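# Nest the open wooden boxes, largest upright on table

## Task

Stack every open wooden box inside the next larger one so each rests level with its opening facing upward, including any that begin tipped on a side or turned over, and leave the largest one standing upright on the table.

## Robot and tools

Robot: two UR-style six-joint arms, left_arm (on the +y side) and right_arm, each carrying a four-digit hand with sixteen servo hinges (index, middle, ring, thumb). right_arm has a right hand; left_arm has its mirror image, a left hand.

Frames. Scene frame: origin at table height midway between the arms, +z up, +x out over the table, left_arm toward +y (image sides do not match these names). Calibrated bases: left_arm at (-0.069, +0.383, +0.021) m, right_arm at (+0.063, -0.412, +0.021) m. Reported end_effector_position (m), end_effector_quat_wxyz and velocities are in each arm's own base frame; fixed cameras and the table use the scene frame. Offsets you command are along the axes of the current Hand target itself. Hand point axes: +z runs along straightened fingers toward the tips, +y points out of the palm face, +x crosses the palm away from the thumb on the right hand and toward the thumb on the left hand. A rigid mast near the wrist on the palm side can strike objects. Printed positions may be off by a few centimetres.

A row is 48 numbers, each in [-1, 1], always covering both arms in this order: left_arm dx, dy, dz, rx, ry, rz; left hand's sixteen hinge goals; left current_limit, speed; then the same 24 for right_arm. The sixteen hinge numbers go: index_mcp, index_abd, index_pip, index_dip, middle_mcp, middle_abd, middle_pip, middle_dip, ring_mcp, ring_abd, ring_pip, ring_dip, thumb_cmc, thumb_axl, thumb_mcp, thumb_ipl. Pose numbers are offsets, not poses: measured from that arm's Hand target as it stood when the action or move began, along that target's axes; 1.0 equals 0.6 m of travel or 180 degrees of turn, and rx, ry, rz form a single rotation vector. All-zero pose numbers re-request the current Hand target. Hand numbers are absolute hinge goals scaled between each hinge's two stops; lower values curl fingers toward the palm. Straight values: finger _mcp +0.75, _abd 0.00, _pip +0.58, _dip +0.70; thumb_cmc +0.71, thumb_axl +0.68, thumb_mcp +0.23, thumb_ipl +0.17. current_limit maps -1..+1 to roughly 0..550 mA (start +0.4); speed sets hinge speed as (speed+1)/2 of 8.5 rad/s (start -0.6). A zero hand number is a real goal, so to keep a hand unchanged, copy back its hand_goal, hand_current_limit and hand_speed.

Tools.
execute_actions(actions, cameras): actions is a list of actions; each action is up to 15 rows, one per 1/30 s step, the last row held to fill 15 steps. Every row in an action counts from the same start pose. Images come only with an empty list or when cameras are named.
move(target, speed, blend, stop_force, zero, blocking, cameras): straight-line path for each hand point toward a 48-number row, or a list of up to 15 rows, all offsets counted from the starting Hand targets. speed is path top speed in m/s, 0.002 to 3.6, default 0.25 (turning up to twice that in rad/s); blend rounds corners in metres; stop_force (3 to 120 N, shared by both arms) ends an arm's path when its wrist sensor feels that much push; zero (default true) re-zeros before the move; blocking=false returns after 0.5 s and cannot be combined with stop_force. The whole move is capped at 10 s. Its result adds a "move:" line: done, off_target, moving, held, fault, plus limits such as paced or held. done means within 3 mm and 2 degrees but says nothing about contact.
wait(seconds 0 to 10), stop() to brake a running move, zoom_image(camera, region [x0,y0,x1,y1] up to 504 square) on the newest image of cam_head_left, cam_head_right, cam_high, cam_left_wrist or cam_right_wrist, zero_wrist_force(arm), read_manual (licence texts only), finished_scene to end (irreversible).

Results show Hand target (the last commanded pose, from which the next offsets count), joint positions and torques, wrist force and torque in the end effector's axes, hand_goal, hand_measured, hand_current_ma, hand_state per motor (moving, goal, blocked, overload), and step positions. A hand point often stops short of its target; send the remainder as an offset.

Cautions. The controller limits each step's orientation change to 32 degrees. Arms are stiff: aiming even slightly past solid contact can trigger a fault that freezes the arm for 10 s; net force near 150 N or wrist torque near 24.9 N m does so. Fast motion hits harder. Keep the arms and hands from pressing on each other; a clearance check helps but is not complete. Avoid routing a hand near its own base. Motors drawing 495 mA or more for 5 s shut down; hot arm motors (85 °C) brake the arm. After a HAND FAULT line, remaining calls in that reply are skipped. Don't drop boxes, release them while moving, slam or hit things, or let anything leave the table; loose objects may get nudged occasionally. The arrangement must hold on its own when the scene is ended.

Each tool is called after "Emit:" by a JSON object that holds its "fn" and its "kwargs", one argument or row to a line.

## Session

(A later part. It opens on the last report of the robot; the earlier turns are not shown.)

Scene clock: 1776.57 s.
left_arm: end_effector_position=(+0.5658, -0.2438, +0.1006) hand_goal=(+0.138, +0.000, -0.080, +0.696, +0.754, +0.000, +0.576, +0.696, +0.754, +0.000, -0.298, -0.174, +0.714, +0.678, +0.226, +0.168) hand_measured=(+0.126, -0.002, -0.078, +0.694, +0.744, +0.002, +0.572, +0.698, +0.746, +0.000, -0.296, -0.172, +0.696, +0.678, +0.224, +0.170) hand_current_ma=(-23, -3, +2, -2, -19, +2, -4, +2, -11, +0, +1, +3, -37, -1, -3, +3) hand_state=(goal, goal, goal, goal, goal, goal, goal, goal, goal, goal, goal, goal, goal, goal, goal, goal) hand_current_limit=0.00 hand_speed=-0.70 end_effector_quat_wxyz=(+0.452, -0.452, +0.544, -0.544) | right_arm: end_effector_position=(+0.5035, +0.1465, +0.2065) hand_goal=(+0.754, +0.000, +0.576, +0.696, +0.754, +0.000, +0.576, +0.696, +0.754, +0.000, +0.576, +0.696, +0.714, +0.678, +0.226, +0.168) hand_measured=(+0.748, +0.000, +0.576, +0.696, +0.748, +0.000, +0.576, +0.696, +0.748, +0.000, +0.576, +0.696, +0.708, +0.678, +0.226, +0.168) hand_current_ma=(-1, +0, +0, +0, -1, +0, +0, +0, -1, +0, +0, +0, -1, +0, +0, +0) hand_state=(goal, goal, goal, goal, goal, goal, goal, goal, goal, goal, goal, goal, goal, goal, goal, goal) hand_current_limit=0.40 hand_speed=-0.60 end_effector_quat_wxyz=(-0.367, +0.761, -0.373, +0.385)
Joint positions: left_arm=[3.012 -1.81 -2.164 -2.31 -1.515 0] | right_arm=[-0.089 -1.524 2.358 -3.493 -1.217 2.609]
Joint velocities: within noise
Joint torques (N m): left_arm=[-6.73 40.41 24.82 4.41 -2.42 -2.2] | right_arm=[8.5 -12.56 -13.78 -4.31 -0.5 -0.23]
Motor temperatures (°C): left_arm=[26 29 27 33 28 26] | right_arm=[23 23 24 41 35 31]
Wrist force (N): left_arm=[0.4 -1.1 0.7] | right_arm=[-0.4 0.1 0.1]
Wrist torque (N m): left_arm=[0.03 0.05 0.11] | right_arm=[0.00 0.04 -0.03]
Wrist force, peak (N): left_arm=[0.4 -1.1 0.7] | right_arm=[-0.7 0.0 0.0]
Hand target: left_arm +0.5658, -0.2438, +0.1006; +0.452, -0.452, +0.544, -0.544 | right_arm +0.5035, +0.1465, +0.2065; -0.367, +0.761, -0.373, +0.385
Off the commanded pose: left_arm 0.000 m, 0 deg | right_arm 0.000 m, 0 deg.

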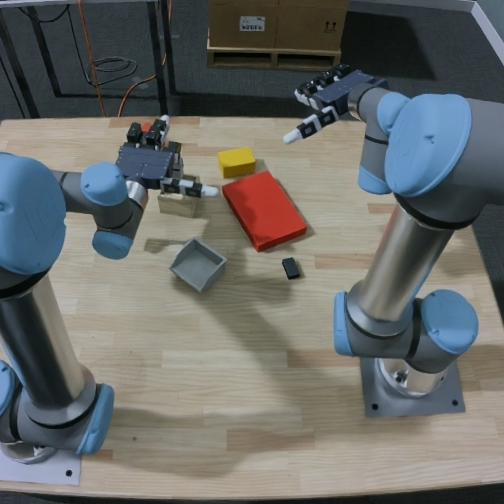

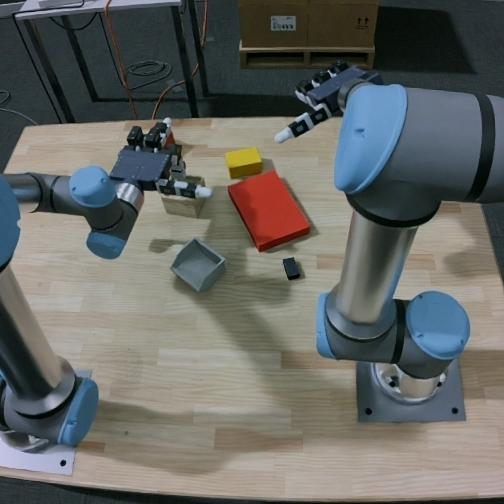

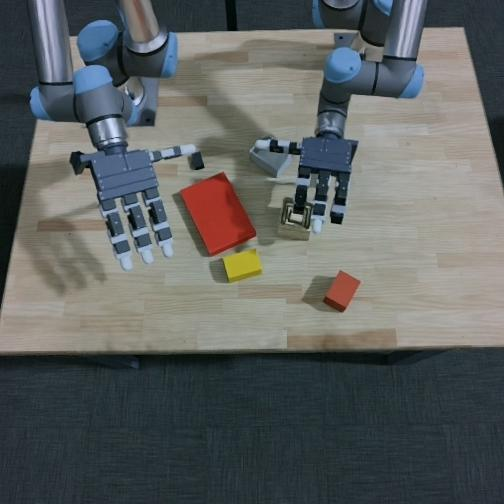

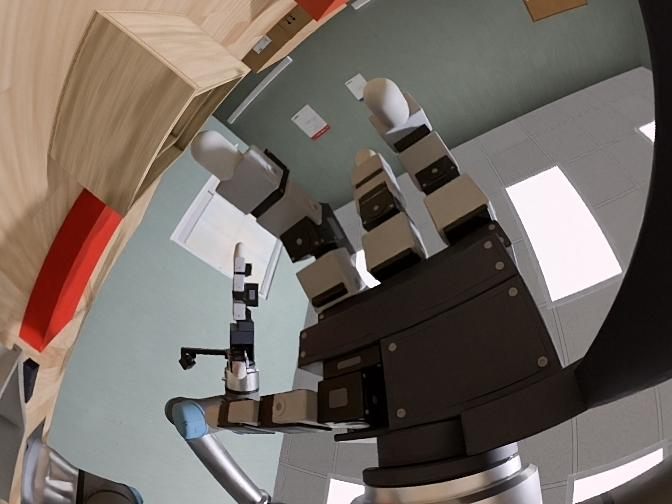

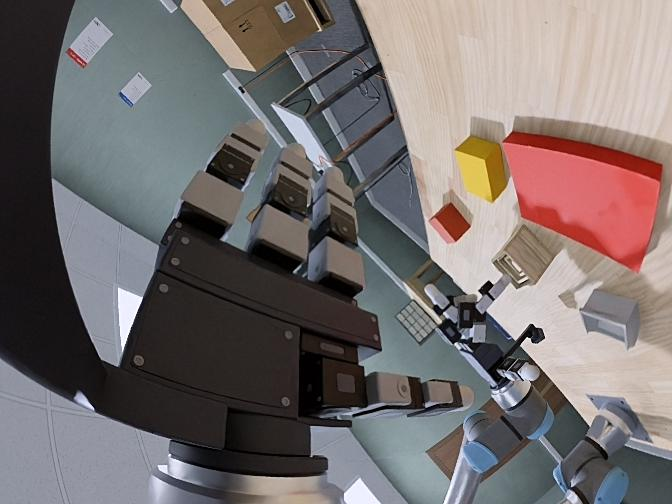

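Emit:
{"fn": "zoom_image", "kwargs": {
  "camera": "cam_high",
  "region": [267, 185, 337, 255]
}}

Emit:
{"fn": "zoom_image", "kwargs": {
  "camera": "cam_head_right",
  "region": [150, 140, 230, 220]
}}

Emit:
{"fn": "zoom_image", "kwargs": {
  "camera": "cam_left_wrist",
  "region": [50, 0, 300, 250]
}}

Scaled by 7.200 from the camera's 504x504 image, which has a finer 720x720 frame.

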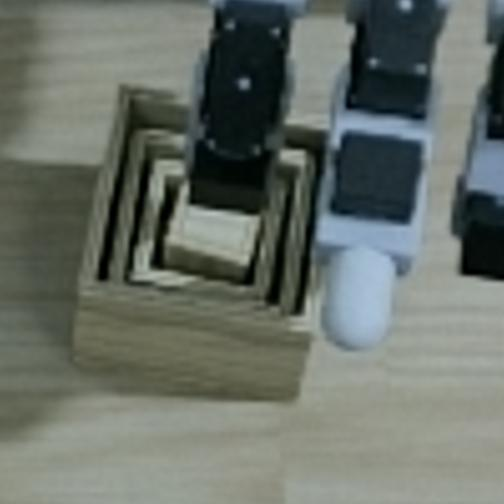

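Scaled by 6.300 from the camera's 504x504 image, which has a finer 720x720 frame.

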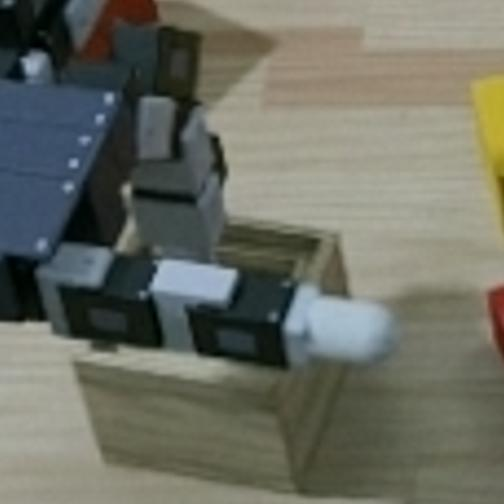

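Scaled by 2.016 from the camera's 672x504 image, which has a finer 960x720 frame.

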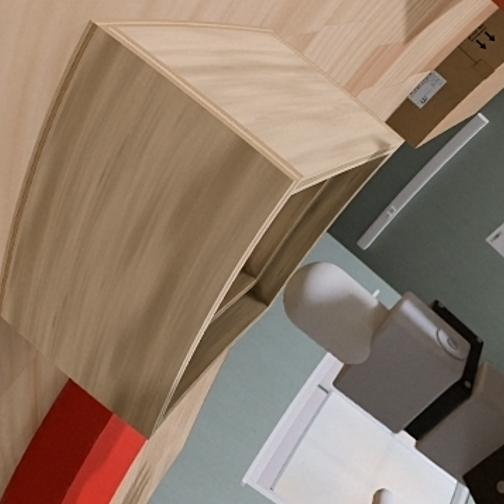

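Emit:
{"fn": "zoom_image", "kwargs": {
  "camera": "cam_high",
  "region": [280, 198, 315, 233]
}}

Emit:
{"fn": "zoom_image", "kwargs": {
  "camera": "cam_right_wrist",
  "region": [485, 245, 535, 295]
}}

Scaled by 14.400 from the camera's 504x504 image, which has a finer 720x720 frame.

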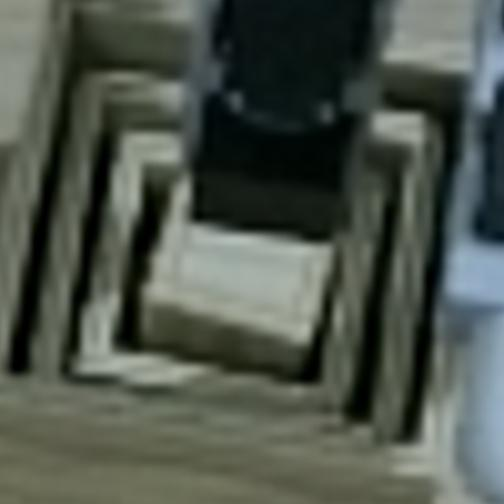

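Scaled by 10.080 from the camera's 672x504 image, which has a finer 960x720 frame.

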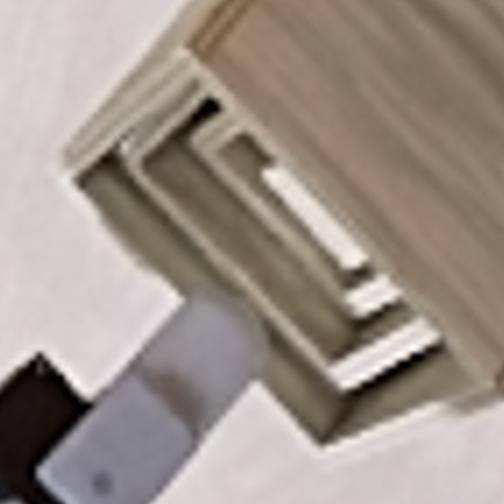

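Emit:
{"fn": "move", "kwargs": {
  "target": [0,0.0367,0.005,0,0,0,0.137,0,-0.08,0.696,0.754,0,0.576,0.696,0.754,0,-0.299,-0.174,0.714,0.678,0.9,0.5,-0.2,-0.7,0,0,0,0,0,0,0.754,0,0.576,0.696,0.754,0,0.576,0.696,0.754,0,0.576,0.696,0.714,0.678,0.226,0.168,0.4,-0.6],
  "speed": 0.05,
  "cameras": ["cam_high","cam_head_right","cam_head_left","cam_right_wrist"]
}}

Emit:
{"fn": "zoom_image", "kwargs": {
  "camera": "cam_high",
  "region": [275, 190, 325, 240]
}}

Emit:
{"fn": "zoom_image", "kwargs": {
  "camera": "cam_right_wrist",
  "region": [485, 230, 545, 290]
}}

Emit:
{"fn": "zoom_image", "kwargs": {
  "camera": "cam_head_right",
  "region": [150, 150, 220, 220]
}}

Scene clock: 1909.63 s.
left_arm: end_effector_position=(+0.5687, -0.2444, +0.0785) hand_goal=(+0.138, +0.000, -0.080, +0.696, +0.754, +0.000, +0.576, +0.696, +0.754, +0.000, -0.298, -0.174, +0.714, +0.678, +0.900, +0.500) hand_measured=(+0.126, -0.002, -0.078, +0.694, +0.744, +0.002, +0.572, +0.698, +0.746, +0.000, -0.296, -0.172, +0.700, +0.680, +0.898, +0.498) hand_current_ma=(-23, -3, +2, -2, -19, +2, -4, +2, -11, +0, +1, +3, -25, +2, -3, -3) hand_state=(goal, goal, goal, goal, goal, goal, goal, goal, goal, goal, goal, goal, goal, goal, goal, goal) hand_current_limit=-0.20 hand_speed=-0.70 end_effector_quat_wxyz=(+0.451, -0.452, +0.544, -0.544) | right_arm: end_effector_position=(+0.5035, +0.1465, +0.2065) hand_goal=(+0.754, +0.000, +0.576, +0.696, +0.754, +0.000, +0.576, +0.696, +0.754, +0.000, +0.576, +0.696, +0.714, +0.678, +0.226, +0.168) hand_measured=(+0.748, +0.000, +0.576, +0.696, +0.748, +0.000, +0.576, +0.696, +0.748, +0.000, +0.576, +0.696, +0.708, +0.678, +0.226, +0.168) hand_current_ma=(-1, +0, +0, +0, -1, +0, +0, +0, -1, +0, +0, +0, -1, +0, +0, +0) hand_state=(goal, goal, goal, goal, goal, goal, goal, goal, goal, goal, goal, goal, goal, goal, goal, goal) hand_current_limit=0.40 hand_speed=-0.60 end_effector_quat_wxyz=(-0.367, +0.761, -0.373, +0.385)
Joint positions: left_arm=[3.012 -1.863 -2.174 -2.247 -1.516 0] | right_arm=[-0.089 -1.524 2.358 -3.493 -1.217 2.609]
Joint torques (N m): left_arm=[-9 40.8 23.71 0.16 -2.02 -1.48] | right_arm=[8.6 -12.62 -13.41 -4.34 -0.53 -0.22]
Wrist force (N): left_arm=[0.1 -0.7 0.6] | right_arm=[-0.3 0.1 -0.1]
Wrist torque (N m): left_arm=[0.11 0.09 0.05] | right_arm=[0.02 0.03 -0.03]
Wrist force, peak (N): left_arm=[0.4 -1.3 0.8] | right_arm=[-0.7 0.0 -0.1]
Hand target: left_arm +0.5688, -0.2444, +0.0786; +0.452, -0.452, +0.544, -0.544 | right_arm +0.5035, +0.1465, +0.2065; -0.367, +0.761, -0.373, +0.385
Off the commanded pose: left_arm 0.000 m, 0 deg | right_arm 0.000 m, 0 deg.
move: done
Images, in order (width x height): cam_head_left 504x504, cam_head_right 504x504, cam_high 504x504, cam_right_wrist 672x504.

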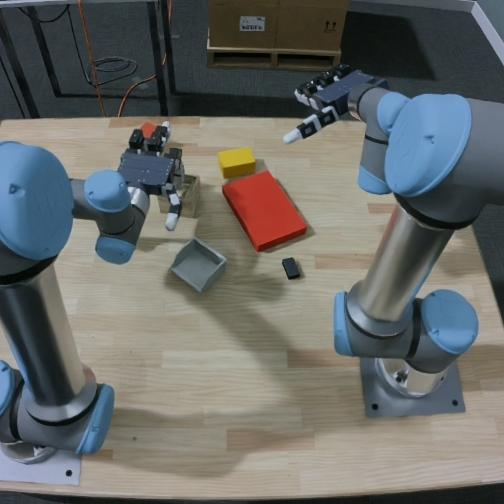

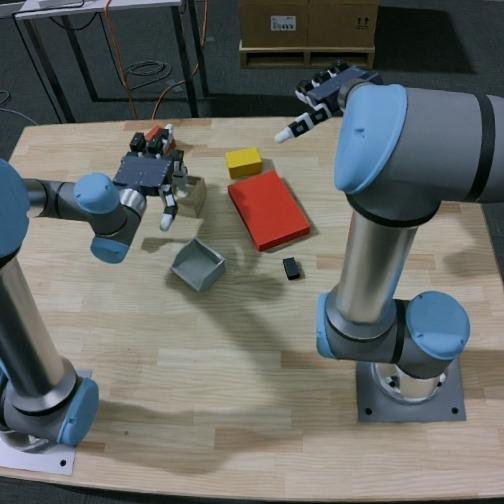

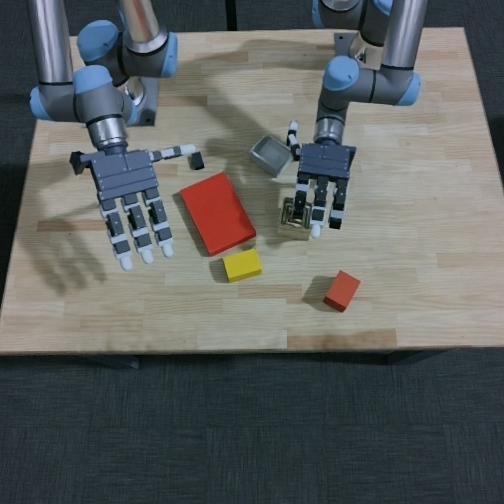

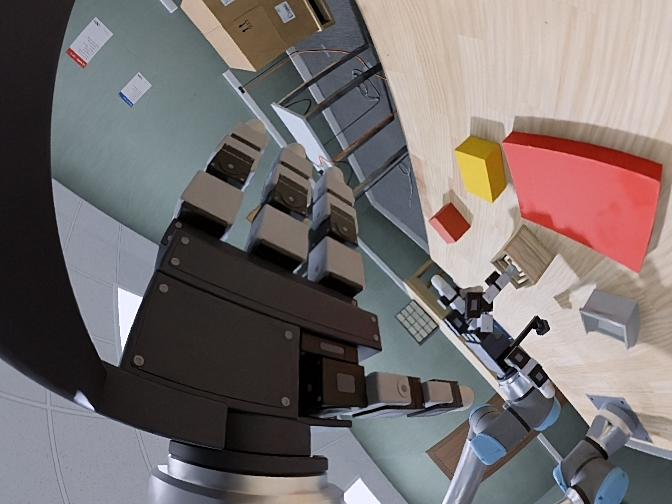

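Scaled by 10.080 from the camera's 504x504 image, which has a finer 720x720 frame.

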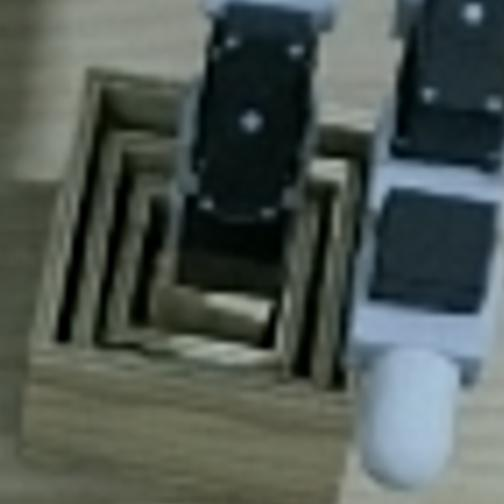

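Scaled by 8.400 from the camera's 672x504 image, which has a finer 960x720 frame.

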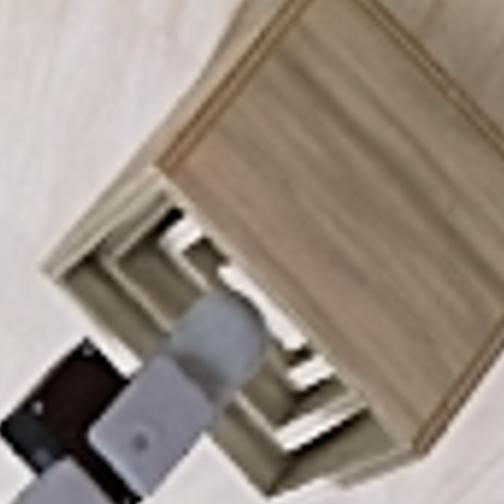

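Scaled by 7.200 from the camera's 504x504 image, which has a finer 720x720 frame.

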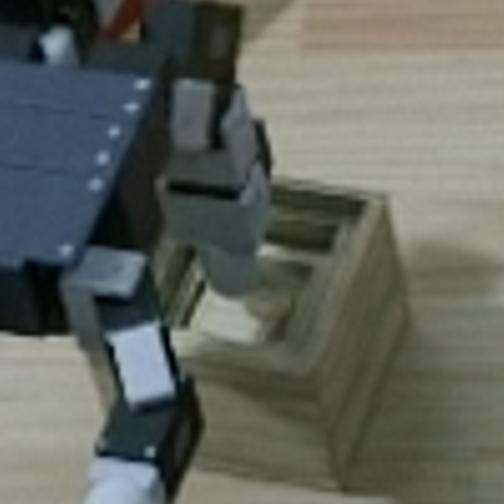

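Emit:
{"fn": "move", "kwargs": {
  "target": [0,0.022,0,0,0,0,0.137,0,-0.08,0.696,0.754,0,0.576,0.696,0.754,0,-0.299,-0.174,0.714,0.678,0.9,0.5,-0.2,-0.7,0,0,0,0,0,0,0.754,0,0.576,0.696,0.754,0,0.576,0.696,0.754,0,0.576,0.696,0.714,0.678,0.226,0.168,0.4,-0.6],
  "speed": 0.01,
  "stop_force": 3,
  "cameras": ["cam_high","cam_head_right","cam_head_left","cam_right_wrist"]
}}

Emit:
{"fn": "zoom_image", "kwargs": {
  "camera": "cam_high",
  "region": [275, 190, 325, 240]
}}

Emit:
{"fn": "zoom_image", "kwargs": {
  "camera": "cam_right_wrist",
  "region": [485, 230, 545, 290]
}}

Emit:
{"fn": "zoom_image", "kwargs": {
  "camera": "cam_head_right",
  "region": [165, 170, 215, 220]
}}

Scene clock: 1917.57 s.
left_arm: end_effector_position=(+0.5688, -0.2444, +0.0722) hand_goal=(+0.138, +0.000, -0.080, +0.696, +0.754, +0.000, +0.576, +0.696, +0.754, +0.000, -0.298, -0.174, +0.714, +0.678, +0.900, +0.500) hand_measured=(+0.134, -0.002, -0.088, +0.692, +0.744, +0.002, +0.572, +0.698, +0.746, +0.000, -0.296, -0.172, +0.700, +0.680, +0.898, +0.498) hand_current_ma=(-5, -3, -12, -6, -19, +2, -4, +2, -11, +0, +1, +3, -25, +2, -3, -3) hand_state=(goal, goal, goal, goal, goal, goal, goal, goal, goal, goal, goal, goal, goal, goal, goal, goal) hand_current_limit=-0.20 hand_speed=-0.70 end_effector_quat_wxyz=(+0.452, -0.452, +0.544, -0.544) | right_arm: end_effector_position=(+0.5035, +0.1465, +0.2065) hand_goal=(+0.754, +0.000, +0.576, +0.696, +0.754, +0.000, +0.576, +0.696, +0.754, +0.000, +0.576, +0.696, +0.714, +0.678, +0.226, +0.168) hand_measured=(+0.748, +0.000, +0.576, +0.696, +0.748, +0.000, +0.576, +0.696, +0.748, +0.000, +0.576, +0.696, +0.708, +0.678, +0.226, +0.168) hand_current_ma=(-1, +0, +0, +0, -1, +0, +0, +0, -1, +0, +0, +0, -1, +0, +0, +0) hand_state=(goal, goal, goal, goal, goal, goal, goal, goal, goal, goal, goal, goal, goal, goal, goal, goal) hand_current_limit=0.40 hand_speed=-0.60 end_effector_quat_wxyz=(-0.367, +0.761, -0.373, +0.385)
Joint positions: left_arm=[3.012 -1.878 -2.178 -2.228 -1.516 0] | right_arm=[-0.089 -1.524 2.358 -3.493 -1.217 2.609]
Joint torques (N m): left_arm=[-2.91 41.2 22.6 0.91 0.23 -1.53] | right_arm=[7.99 -12.54 -13.89 -4.27 -0.51 -0.18]
Wrist force (N): left_arm=[0.1 -1.3 0.3] | right_arm=[-0.4 0.2 0.0]
Wrist torque (N m): left_arm=[0.10 0.08 0.05] | right_arm=[0.02 0.05 -0.03]
Wrist force, peak (N): left_arm=[0.3 -5.2 -0.1] | right_arm=[-0.8 0.4 -0.3]
Hand target: left_arm +0.5688, -0.2444, +0.0722; +0.452, -0.452, +0.544, -0.544 (not the last commanded pose) | right_arm +0.5035, +0.1465, +0.2065; -0.367, +0.761, -0.373, +0.385
Off the commanded pose: left_arm 0.007 m, 0 deg | right_arm 0.000 m, 0 deg.
move: contact (left_arm)
Images, in order (width x height): cam_head_left 504x504, cam_head_right 504x504, cam_high 504x504, cam_right_wrist 672x504.

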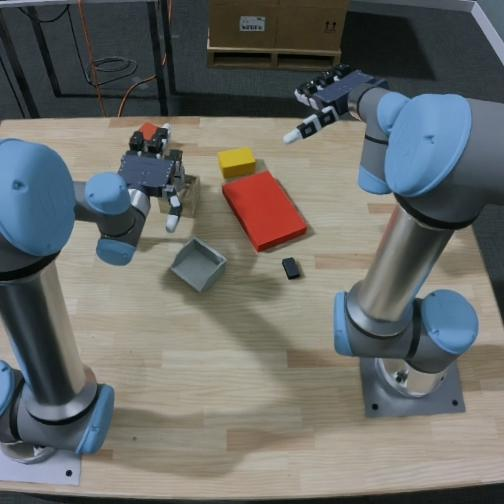

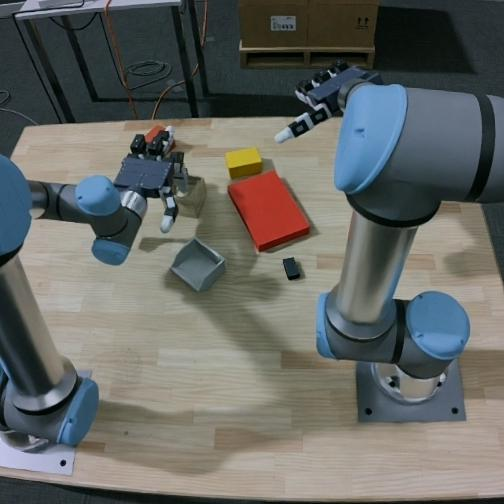

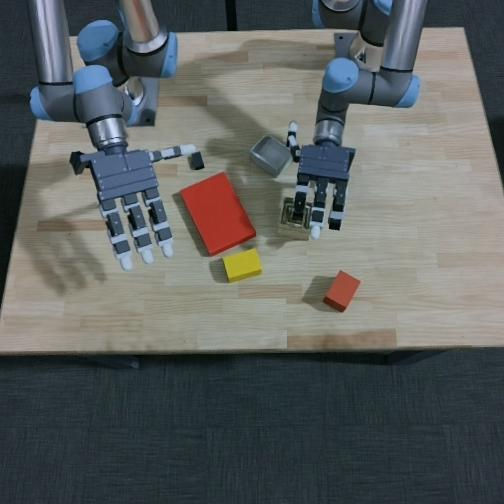

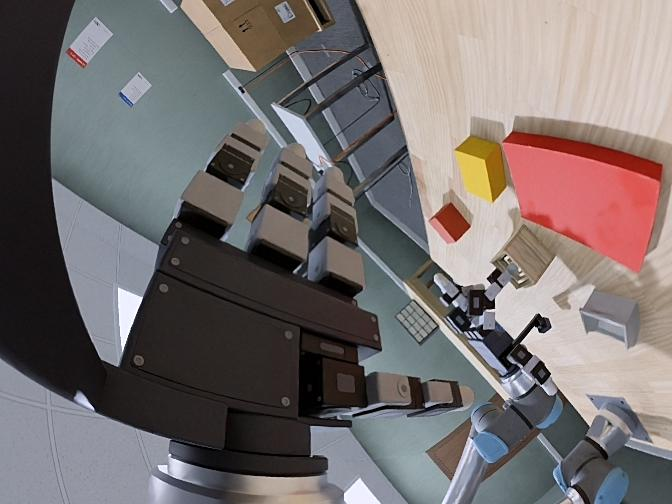

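Scaled by 10.080 from the camera's 504x504 image, which has a finer 720x720 frame.

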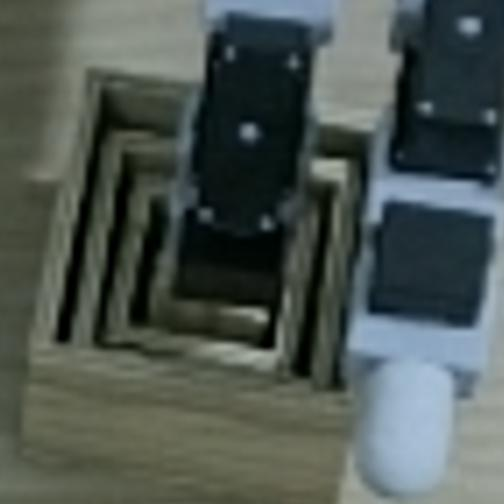

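Scaled by 8.400 from the camera's 672x504 image, which has a finer 960x720 frame.

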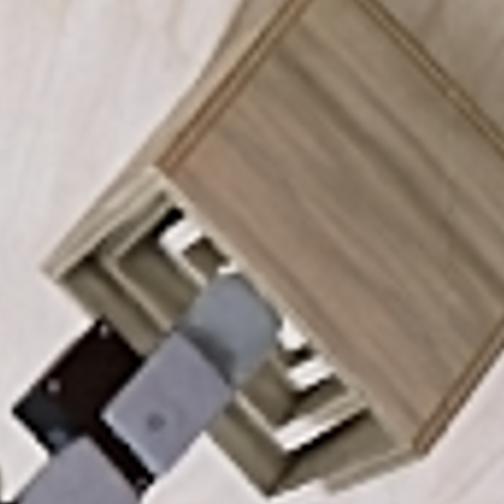

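Scaled by 10.080 from the camera's 504x504 image, which has a finer 720x720 frame.

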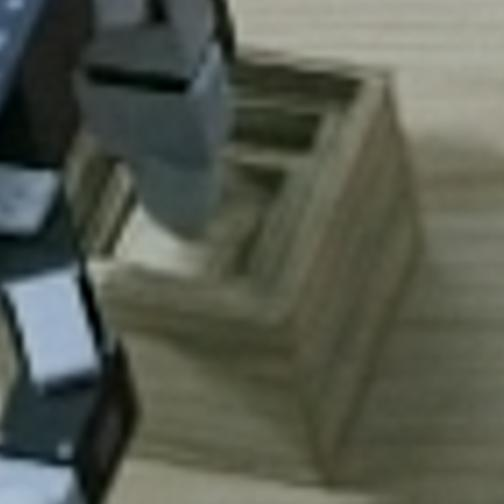

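Emit:
{"fn": "move", "kwargs": {
  "target": [
    [0,0.0025,0,0,0,0,0.137,0,-0.08,0.696,0.754,0,0.576,0.696,0.754,0,-0.299,-0.174,0.714,0.678,0.9,0.5,-0.2,-0.7,0,0,0,0,0,0,0.754,0,0.576,0.696,0.754,0,0.576,0.696,0.754,0,0.576,0.696,0.714,0.678,0.226,0.168,0.4,-0.6],
    [0,0.0025,-0.016,0,0,0,0.137,0,-0.08,0.696,0.754,0,0.576,0.696,0.754,0,-0.299,-0.174,0.714,0.678,0.9,0.5,-0.2,-0.7,0,0,0,0,0,0,0.754,0,0.576,0.696,0.754,0,0.576,0.696,0.754,0,0.576,0.696,0.714,0.678,0.226,0.168,0.4,-0.6]
  ],
  "speed": 0.015,
  "cameras": ["cam_high","cam_head_right","cam_head_left","cam_right_wrist"]
}}

Emit:
{"fn": "zoom_image", "kwargs": {
  "camera": "cam_high",
  "region": [275, 190, 325, 240]
}}

Emit:
{"fn": "zoom_image", "kwargs": {
  "camera": "cam_right_wrist",
  "region": [485, 230, 545, 290]
}}

Emit:
{"fn": "zoom_image", "kwargs": {
  "camera": "cam_head_right",
  "region": [165, 170, 215, 220]
}}

Scene clock: 1926.77 s.
left_arm: end_effector_position=(+0.5592, -0.2426, +0.0707) hand_goal=(+0.138, +0.000, -0.080, +0.696, +0.754, +0.000, +0.576, +0.696, +0.754, +0.000, -0.298, -0.174, +0.714, +0.678, +0.900, +0.500) hand_measured=(+0.164, -0.004, -0.066, +0.704, +0.744, +0.002, +0.572, +0.698, +0.746, +0.000, -0.296, -0.172, +0.700, +0.680, +0.898, +0.498) hand_current_ma=(+62, -3, +26, +12, -19, +2, -4, +2, -11, +0, +1, +3, -25, +2, -3, -3) hand_state=(blocked, goal, goal, goal, goal, goal, goal, goal, goal, goal, goal, goal, goal, goal, goal, goal) hand_current_limit=-0.20 hand_speed=-0.70 end_effector_quat_wxyz=(+0.452, -0.452, +0.544, -0.544) | right_arm: end_effector_position=(+0.5035, +0.1465, +0.2065) hand_goal=(+0.754, +0.000, +0.576, +0.696, +0.754, +0.000, +0.576, +0.696, +0.754, +0.000, +0.576, +0.696, +0.714, +0.678, +0.226, +0.168) hand_measured=(+0.748, +0.000, +0.576, +0.696, +0.748, +0.000, +0.576, +0.696, +0.748, +0.000, +0.576, +0.696, +0.708, +0.678, +0.226, +0.168) hand_current_ma=(-1, +0, +0, +0, -1, +0, +0, +0, -1, +0, +0, +0, -1, +0, +0, +0) hand_state=(goal, goal, goal, goal, goal, goal, goal, goal, goal, goal, goal, goal, goal, goal, goal, goal) hand_current_limit=0.40 hand_speed=-0.60 end_effector_quat_wxyz=(-0.367, +0.761, -0.373, +0.385)
Joint positions: left_arm=[3.013 -1.864 -2.206 -2.215 -1.514 0] | right_arm=[-0.089 -1.524 2.358 -3.493 -1.217 2.609]
Joint torques (N m): left_arm=[8.36 19.29 21.8 2.06 2.01 -1.46] | right_arm=[8.22 -12.59 -13.36 -4.37 -0.53 -0.18]
Wrist force (N): left_arm=[-0.3 -3.1 1.5] | right_arm=[-0.2 0.0 -0.1]
Wrist torque (N m): left_arm=[0.20 0.05 0.02] | right_arm=[0.01 0.03 -0.04]
Wrist force, peak (N): left_arm=[-0.1 -11.4 -1.0] | right_arm=[-0.6 0.1 -0.3]
Hand target: left_arm +0.5593, -0.2426, +0.0707; +0.452, -0.452, +0.544, -0.544 | right_arm +0.5035, +0.1465, +0.2065; -0.367, +0.761, -0.373, +0.385
Off the commanded pose: left_arm 0.000 m, 0 deg | right_arm 0.000 m, 0 deg.
move: done
Images, in order (width x height): cam_head_left 504x504, cam_head_right 504x504, cam_high 504x504, cam_right_wrist 672x504.

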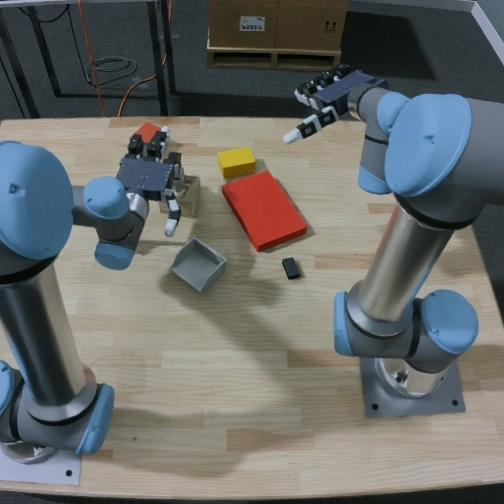

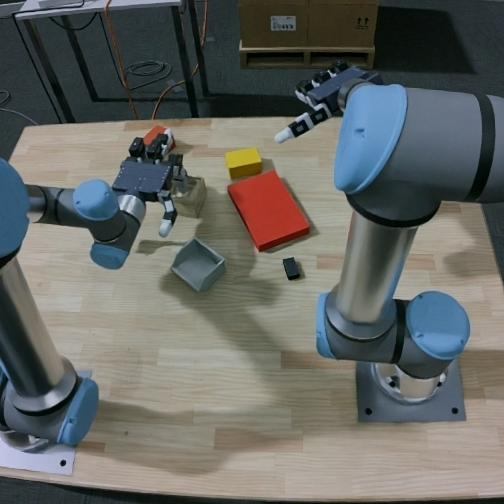

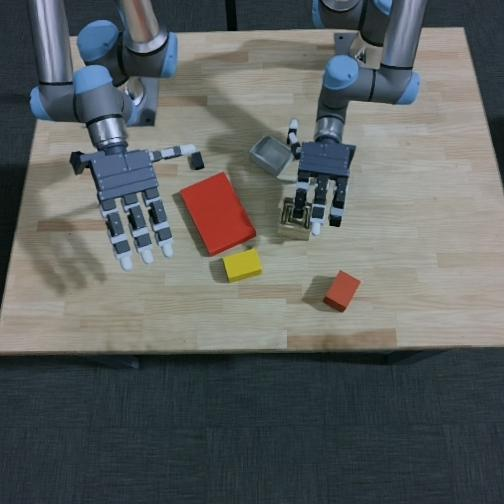

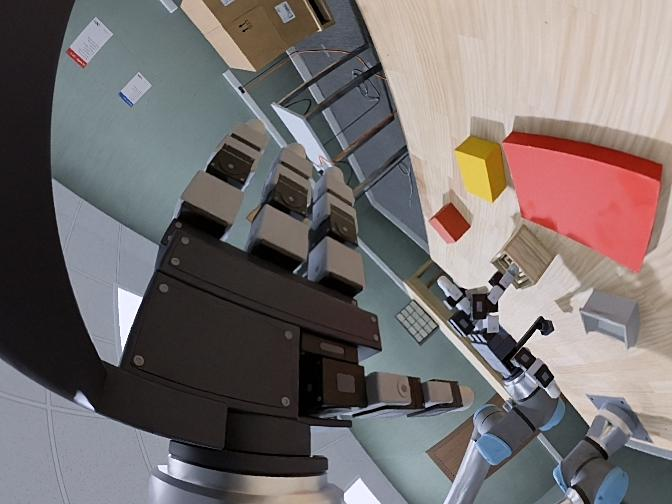

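Scaled by 10.080 from the camera's 504x504 image, which has a finer 720x720 frame.

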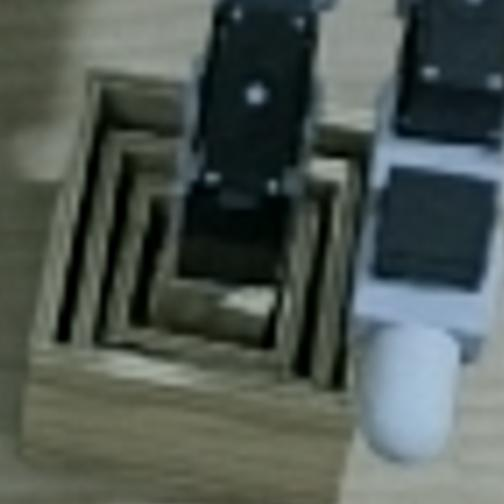

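Scaled by 8.400 from the camera's 672x504 image, which has a finer 960x720 frame.

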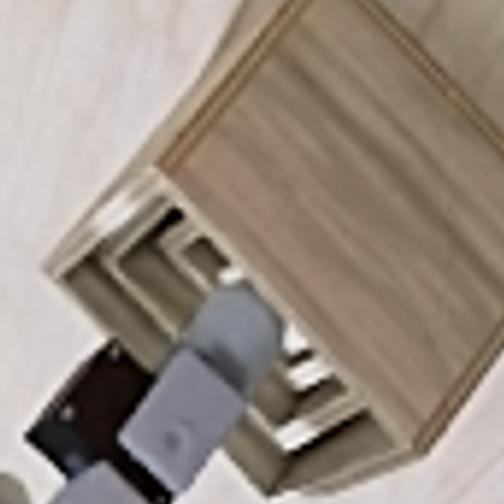

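Scaled by 10.080 from the camera's 504x504 image, which has a finer 720x720 frame.

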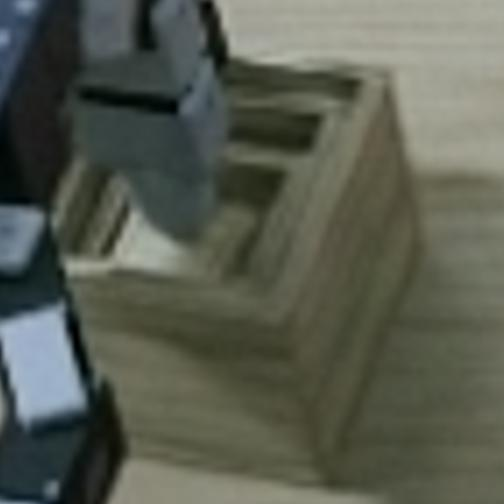

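Emit:
{"fn": "move", "kwargs": {
  "target": [
    [0,-0.008,0,0,0,0,0.137,0,-0.08,0.696,0.754,0,0.576,0.696,0.754,0,-0.299,-0.174,0.714,0.678,0.9,0.5,-0.2,-0.7,0,0,0,0,0,0,0.754,0,0.576,0.696,0.754,0,0.576,0.696,0.754,0,0.576,0.696,0.714,0.678,0.226,0.168,0.4,-0.6],
    [0,-0.008,0.0355,0,0,0,0.137,0,-0.08,0.696,0.754,0,0.576,0.696,0.754,0,-0.299,-0.174,0.714,0.678,0.9,0.5,-0.2,-0.7,0,0,0,0,0,0,0.754,0,0.576,0.696,0.754,0,0.576,0.696,0.754,0,0.576,0.696,0.714,0.678,0.226,0.168,0.4,-0.6]
  ],
  "speed": 0.03,
  "cameras": ["cam_high","cam_head_right","cam_head_left","cam_right_wrist"]
}}

Emit:
{"fn": "zoom_image", "kwargs": {
  "camera": "cam_high",
  "region": [275, 190, 325, 240]
}}

Emit:
{"fn": "zoom_image", "kwargs": {
  "camera": "cam_right_wrist",
  "region": [485, 230, 545, 290]
}}

Emit:
{"fn": "zoom_image", "kwargs": {
  "camera": "cam_head_right",
  "region": [165, 170, 215, 220]
}}

Emit:
{"fn": "zoom_image", "kwargs": {
  "camera": "cam_head_left",
  "region": [165, 170, 215, 220]
}}

Scene clock: 1947.20 s.
left_arm: end_effector_position=(+0.5803, -0.2465, +0.0753) hand_goal=(+0.138, +0.000, -0.080, +0.696, +0.754, +0.000, +0.576, +0.696, +0.754, +0.000, -0.298, -0.174, +0.714, +0.678, +0.900, +0.500) hand_measured=(+0.134, -0.004, -0.078, +0.698, +0.744, +0.002, +0.572, +0.698, +0.746, +0.000, -0.296, -0.172, +0.700, +0.680, +0.898, +0.498) hand_current_ma=(-5, -3, +2, +3, -19, +2, -4, +2, -11, +0, +1, +3, -24, +2, -3, -3) hand_state=(goal, goal, goal, goal, goal, goal, goal, goal, goal, goal, goal, goal, goal, goal, goal, goal) hand_current_limit=-0.20 hand_speed=-0.70 end_effector_quat_wxyz=(+0.451, -0.452, +0.544, -0.544) | right_arm: end_effector_position=(+0.5035, +0.1465, +0.2065) hand_goal=(+0.754, +0.000, +0.576, +0.696, +0.754, +0.000, +0.576, +0.696, +0.754, +0.000, +0.576, +0.696, +0.714, +0.678, +0.226, +0.168) hand_measured=(+0.748, +0.000, +0.576, +0.696, +0.748, +0.000, +0.576, +0.696, +0.748, +0.000, +0.576, +0.696, +0.708, +0.678, +0.226, +0.168) hand_current_ma=(-1, +0, +0, +0, -1, +0, +0, +0, -1, +0, +0, +0, -1, +0, +0, +0) hand_state=(goal, goal, goal, goal, goal, goal, goal, goal, goal, goal, goal, goal, goal, goal, goal, goal) hand_current_limit=0.40 hand_speed=-0.60 end_effector_quat_wxyz=(-0.367, +0.761, -0.373, +0.385)
Joint positions: left_arm=[3.01 -1.891 -2.144 -2.249 -1.517 0] | right_arm=[-0.089 -1.524 2.358 -3.493 -1.217 2.609]
Joint torques (N m): left_arm=[-7.51 42.01 6.92 3.2 -2.13 -1.61] | right_arm=[8.18 -12.88 -13.57 -4.31 -0.45 -0.26]
Wrist force (N): left_arm=[0.4 -0.6 0.3] | right_arm=[-0.4 0.0 -0.4]
Wrist torque (N m): left_arm=[0.15 0.05 0.09] | right_arm=[0.03 0.06 -0.05]
Wrist force, peak (N): left_arm=[0.1 -3.1 1.9] | right_arm=[-0.8 0.2 -0.2]
Hand target: left_arm +0.5803, -0.2465, +0.0755; +0.452, -0.452, +0.544, -0.544 | right_arm +0.5035, +0.1465, +0.2065; -0.367, +0.761, -0.373, +0.385
Off the commanded pose: left_arm 0.000 m, 0 deg | right_arm 0.000 m, 0 deg.
move: done
Images, in order (width x height): cam_head_left 504x504, cam_head_right 504x504, cam_high 504x504, cam_right_wrist 672x504.

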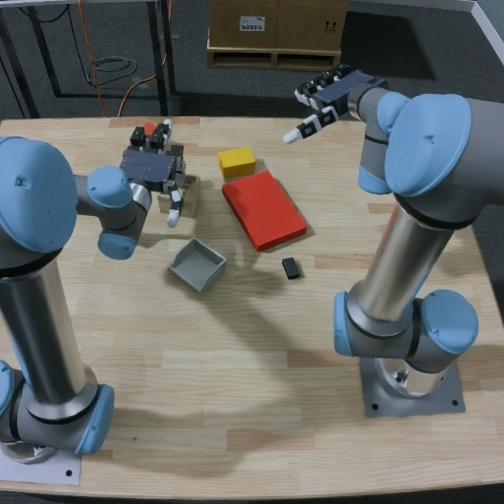

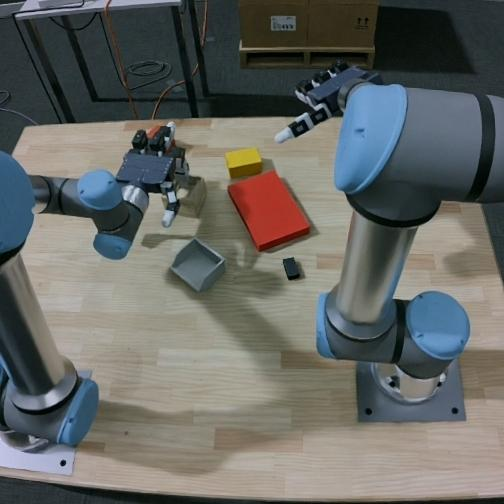

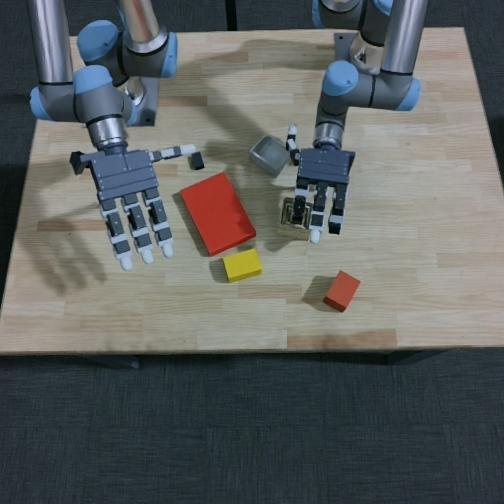

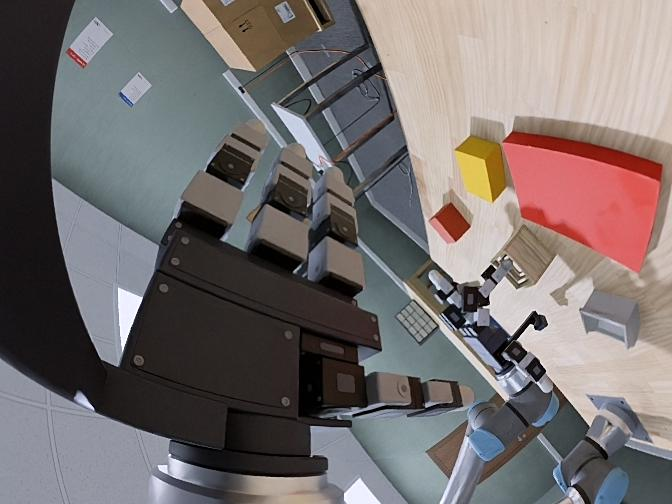

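Scaled by 10.080 from the camera's 504x504 image, which has a finer 720x720 frame.

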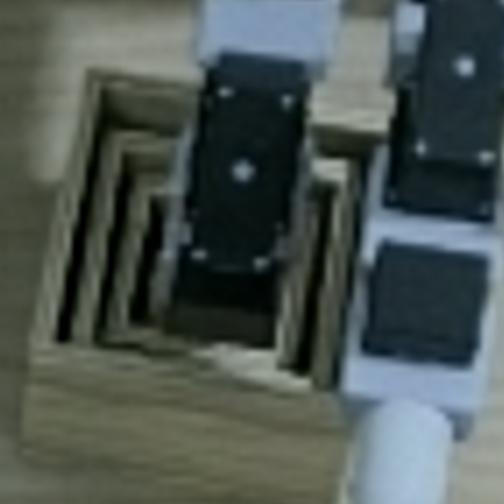

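Scaled by 8.400 from the camera's 672x504 image, which has a finer 960x720 frame.

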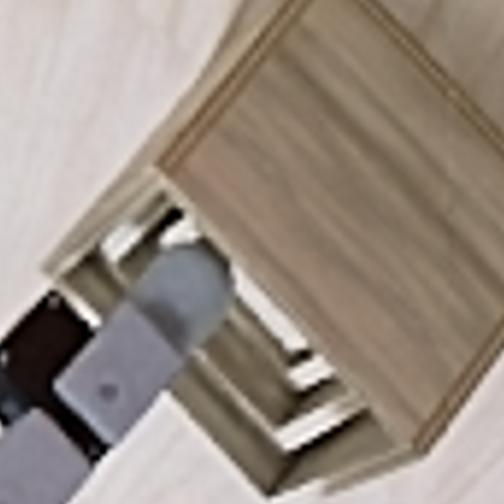

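Scaled by 10.080 from the camera's 504x504 image, which has a finer 720x720 frame.

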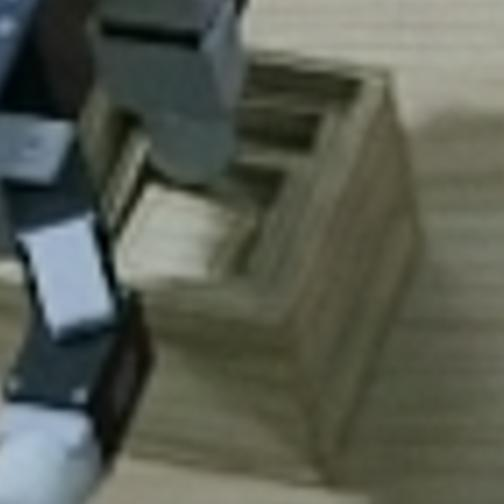

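Scaled by 10.080 from the camera's 504x504 image, which has a finer 720x720 frame.

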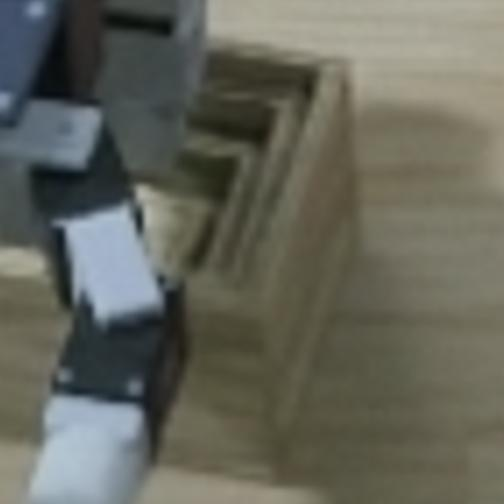

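Emit:
{"fn": "zoom_image", "kwargs": {
  "camera": "cam_right_wrist",
  "region": [500, 250, 530, 280]
}}

Emit:
{"fn": "zoom_image", "kwargs": {
  "camera": "cam_head_right",
  "region": [172, 180, 202, 210]
}}

Scaled by 16.800 from the camera's 672x504 image, which has a finer 960x720 frame.

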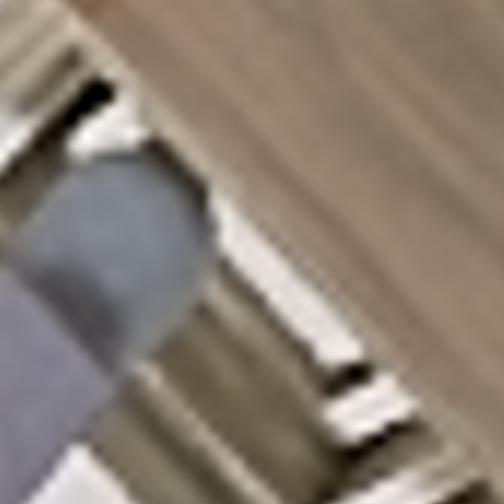

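Scaled by 16.800 from the camera's 504x504 image, which has a finer 720x720 frame.

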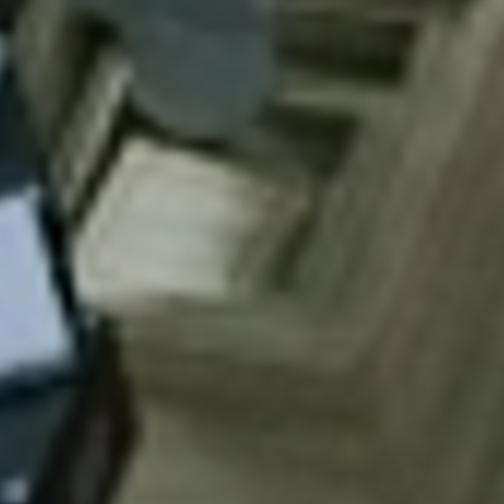

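Emit:
{"fn": "move", "kwargs": {
  "target": [
    [-0.004,0,0.0025,0,0,0,0.137,0,-0.08,0.696,0.754,0,0.576,0.696,0.754,0,-0.299,-0.174,0.714,0.678,0.9,0.5,-0.2,-0.7,0,0,0,0,0,0,0.754,0,0.576,0.696,0.754,0,0.576,0.696,0.754,0,0.576,0.696,0.714,0.678,0.226,0.168,0.4,-0.6],
    [-0.004,0.02,0.0025,0,0,0,0.137,0,-0.08,0.696,0.754,0,0.576,0.696,0.754,0,-0.299,-0.174,0.714,0.678,0.9,0.5,-0.2,-0.7,0,0,0,0,0,0,0.754,0,0.576,0.696,0.754,0,0.576,0.696,0.754,0,0.576,0.696,0.714,0.678,0.226,0.168,0.4,-0.6]
  ],
  "speed": 0.01,
  "stop_force": 3,
  "cameras": ["cam_high","cam_head_right","cam_right_wrist"]
}}

Emit:
{"fn": "zoom_image", "kwargs": {
  "camera": "cam_right_wrist",
  "region": [500, 250, 530, 280]
}}

Emit:
{"fn": "zoom_image", "kwargs": {
  "camera": "cam_head_right",
  "region": [172, 180, 202, 210]
}}

Scene clock: 1979.50 s.
left_arm: end_effector_position=(+0.5823, -0.2444, +0.0735) hand_goal=(+0.138, +0.000, -0.080, +0.696, +0.754, +0.000, +0.576, +0.696, +0.754, +0.000, -0.298, -0.174, +0.714, +0.678, +0.900, +0.500) hand_measured=(+0.140, -0.004, -0.084, +0.696, +0.744, +0.002, +0.572, +0.698, +0.746, +0.000, -0.296, -0.172, +0.700, +0.680, +0.898, +0.498) hand_current_ma=(+2, -3, -4, +0, -19, +2, -4, +2, -11, +0, +1, +3, -24, +2, -3, -3) hand_state=(goal, goal, goal, goal, goal, goal, goal, goal, goal, goal, goal, goal, goal, goal, goal, goal) hand_current_limit=-0.20 hand_speed=-0.70 end_effector_quat_wxyz=(+0.452, -0.452, +0.544, -0.544) | right_arm: end_effector_position=(+0.5035, +0.1465, +0.2065) hand_goal=(+0.754, +0.000, +0.576, +0.696, +0.754, +0.000, +0.576, +0.696, +0.754, +0.000, +0.576, +0.696, +0.714, +0.678, +0.226, +0.168) hand_measured=(+0.748, +0.000, +0.576, +0.696, +0.748, +0.000, +0.576, +0.696, +0.748, +0.000, +0.576, +0.696, +0.708, +0.678, +0.226, +0.168) hand_current_ma=(-1, +0, +0, +0, -1, +0, +0, +0, -1, +0, +0, +0, -1, +0, +0, +0) hand_state=(goal, goal, goal, goal, goal, goal, goal, goal, goal, goal, goal, goal, goal, goal, goal, goal) hand_current_limit=0.40 hand_speed=-0.60 end_effector_quat_wxyz=(-0.367, +0.761, -0.373, +0.385)
Joint positions: left_arm=[3.016 -1.897 -2.143 -2.244 -1.511 0] | right_arm=[-0.089 -1.524 2.358 -3.493 -1.217 2.609]
Joint torques (N m): left_arm=[6.88 41.34 22.86 0.3 -0.75 -1.54] | right_arm=[7.66 -12.72 -13.3 -4.31 -0.44 -0.28]
Wrist force (N): left_arm=[0.3 -2.9 -0.2] | right_arm=[-0.4 0.0 -0.2]
Wrist torque (N m): left_arm=[0.15 0.04 0.05] | right_arm=[0.02 0.05 -0.03]
Wrist force, peak (N): left_arm=[0.3 -5.0 0.1] | right_arm=[-0.7 0.2 -0.2]
Hand target: left_arm +0.5823, -0.2444, +0.0735; +0.452, -0.452, +0.544, -0.544 (not the last commanded pose) | right_arm +0.5035, +0.1465, +0.2065; -0.367, +0.761, -0.373, +0.385
Off the commanded pose: left_arm 0.010 m, 0 deg | right_arm 0.000 m, 0 deg.
move: contact (left_arm); path passed 1 of 2 targets
Images, in order (width x height): cam_head_right 504x504, cam_high 504x504, cam_right_wrist 672x504.

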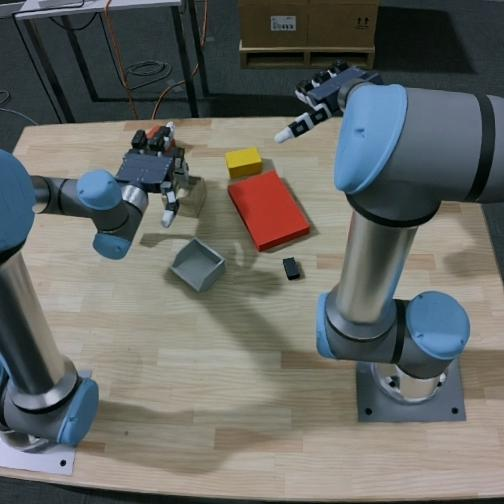

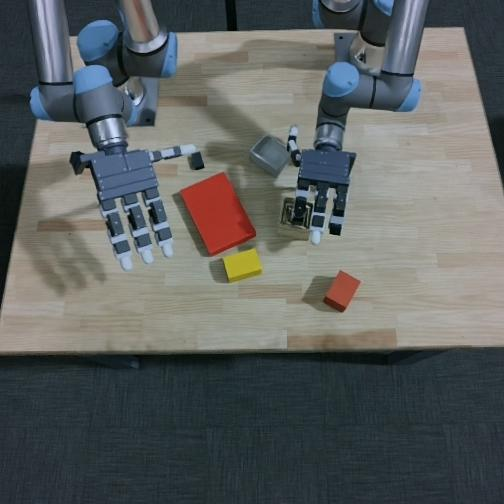

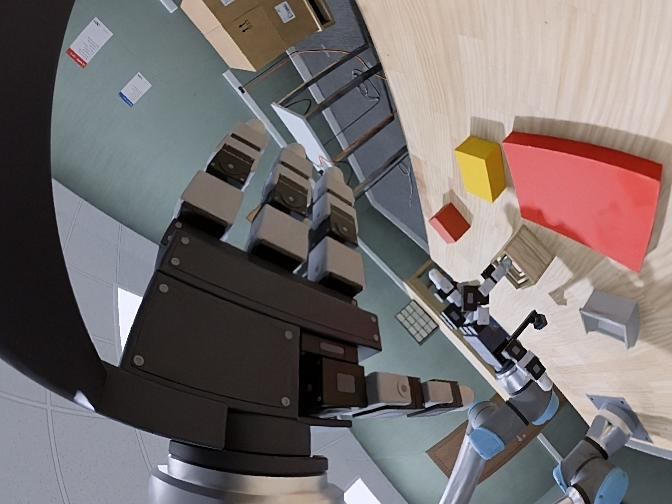

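Scaled by 16.800 from the camera's 672x504 image, which has a finer 960x720 frame.

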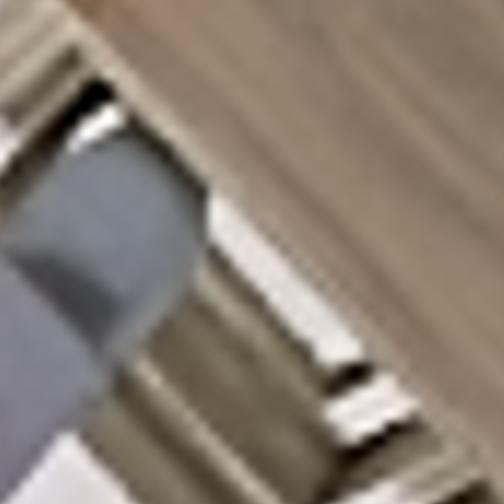

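Scaled by 16.800 from the camera's 504x504 image, which has a finer 720x720 frame.

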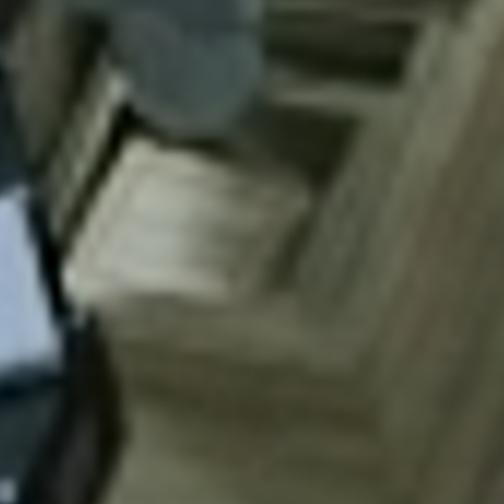

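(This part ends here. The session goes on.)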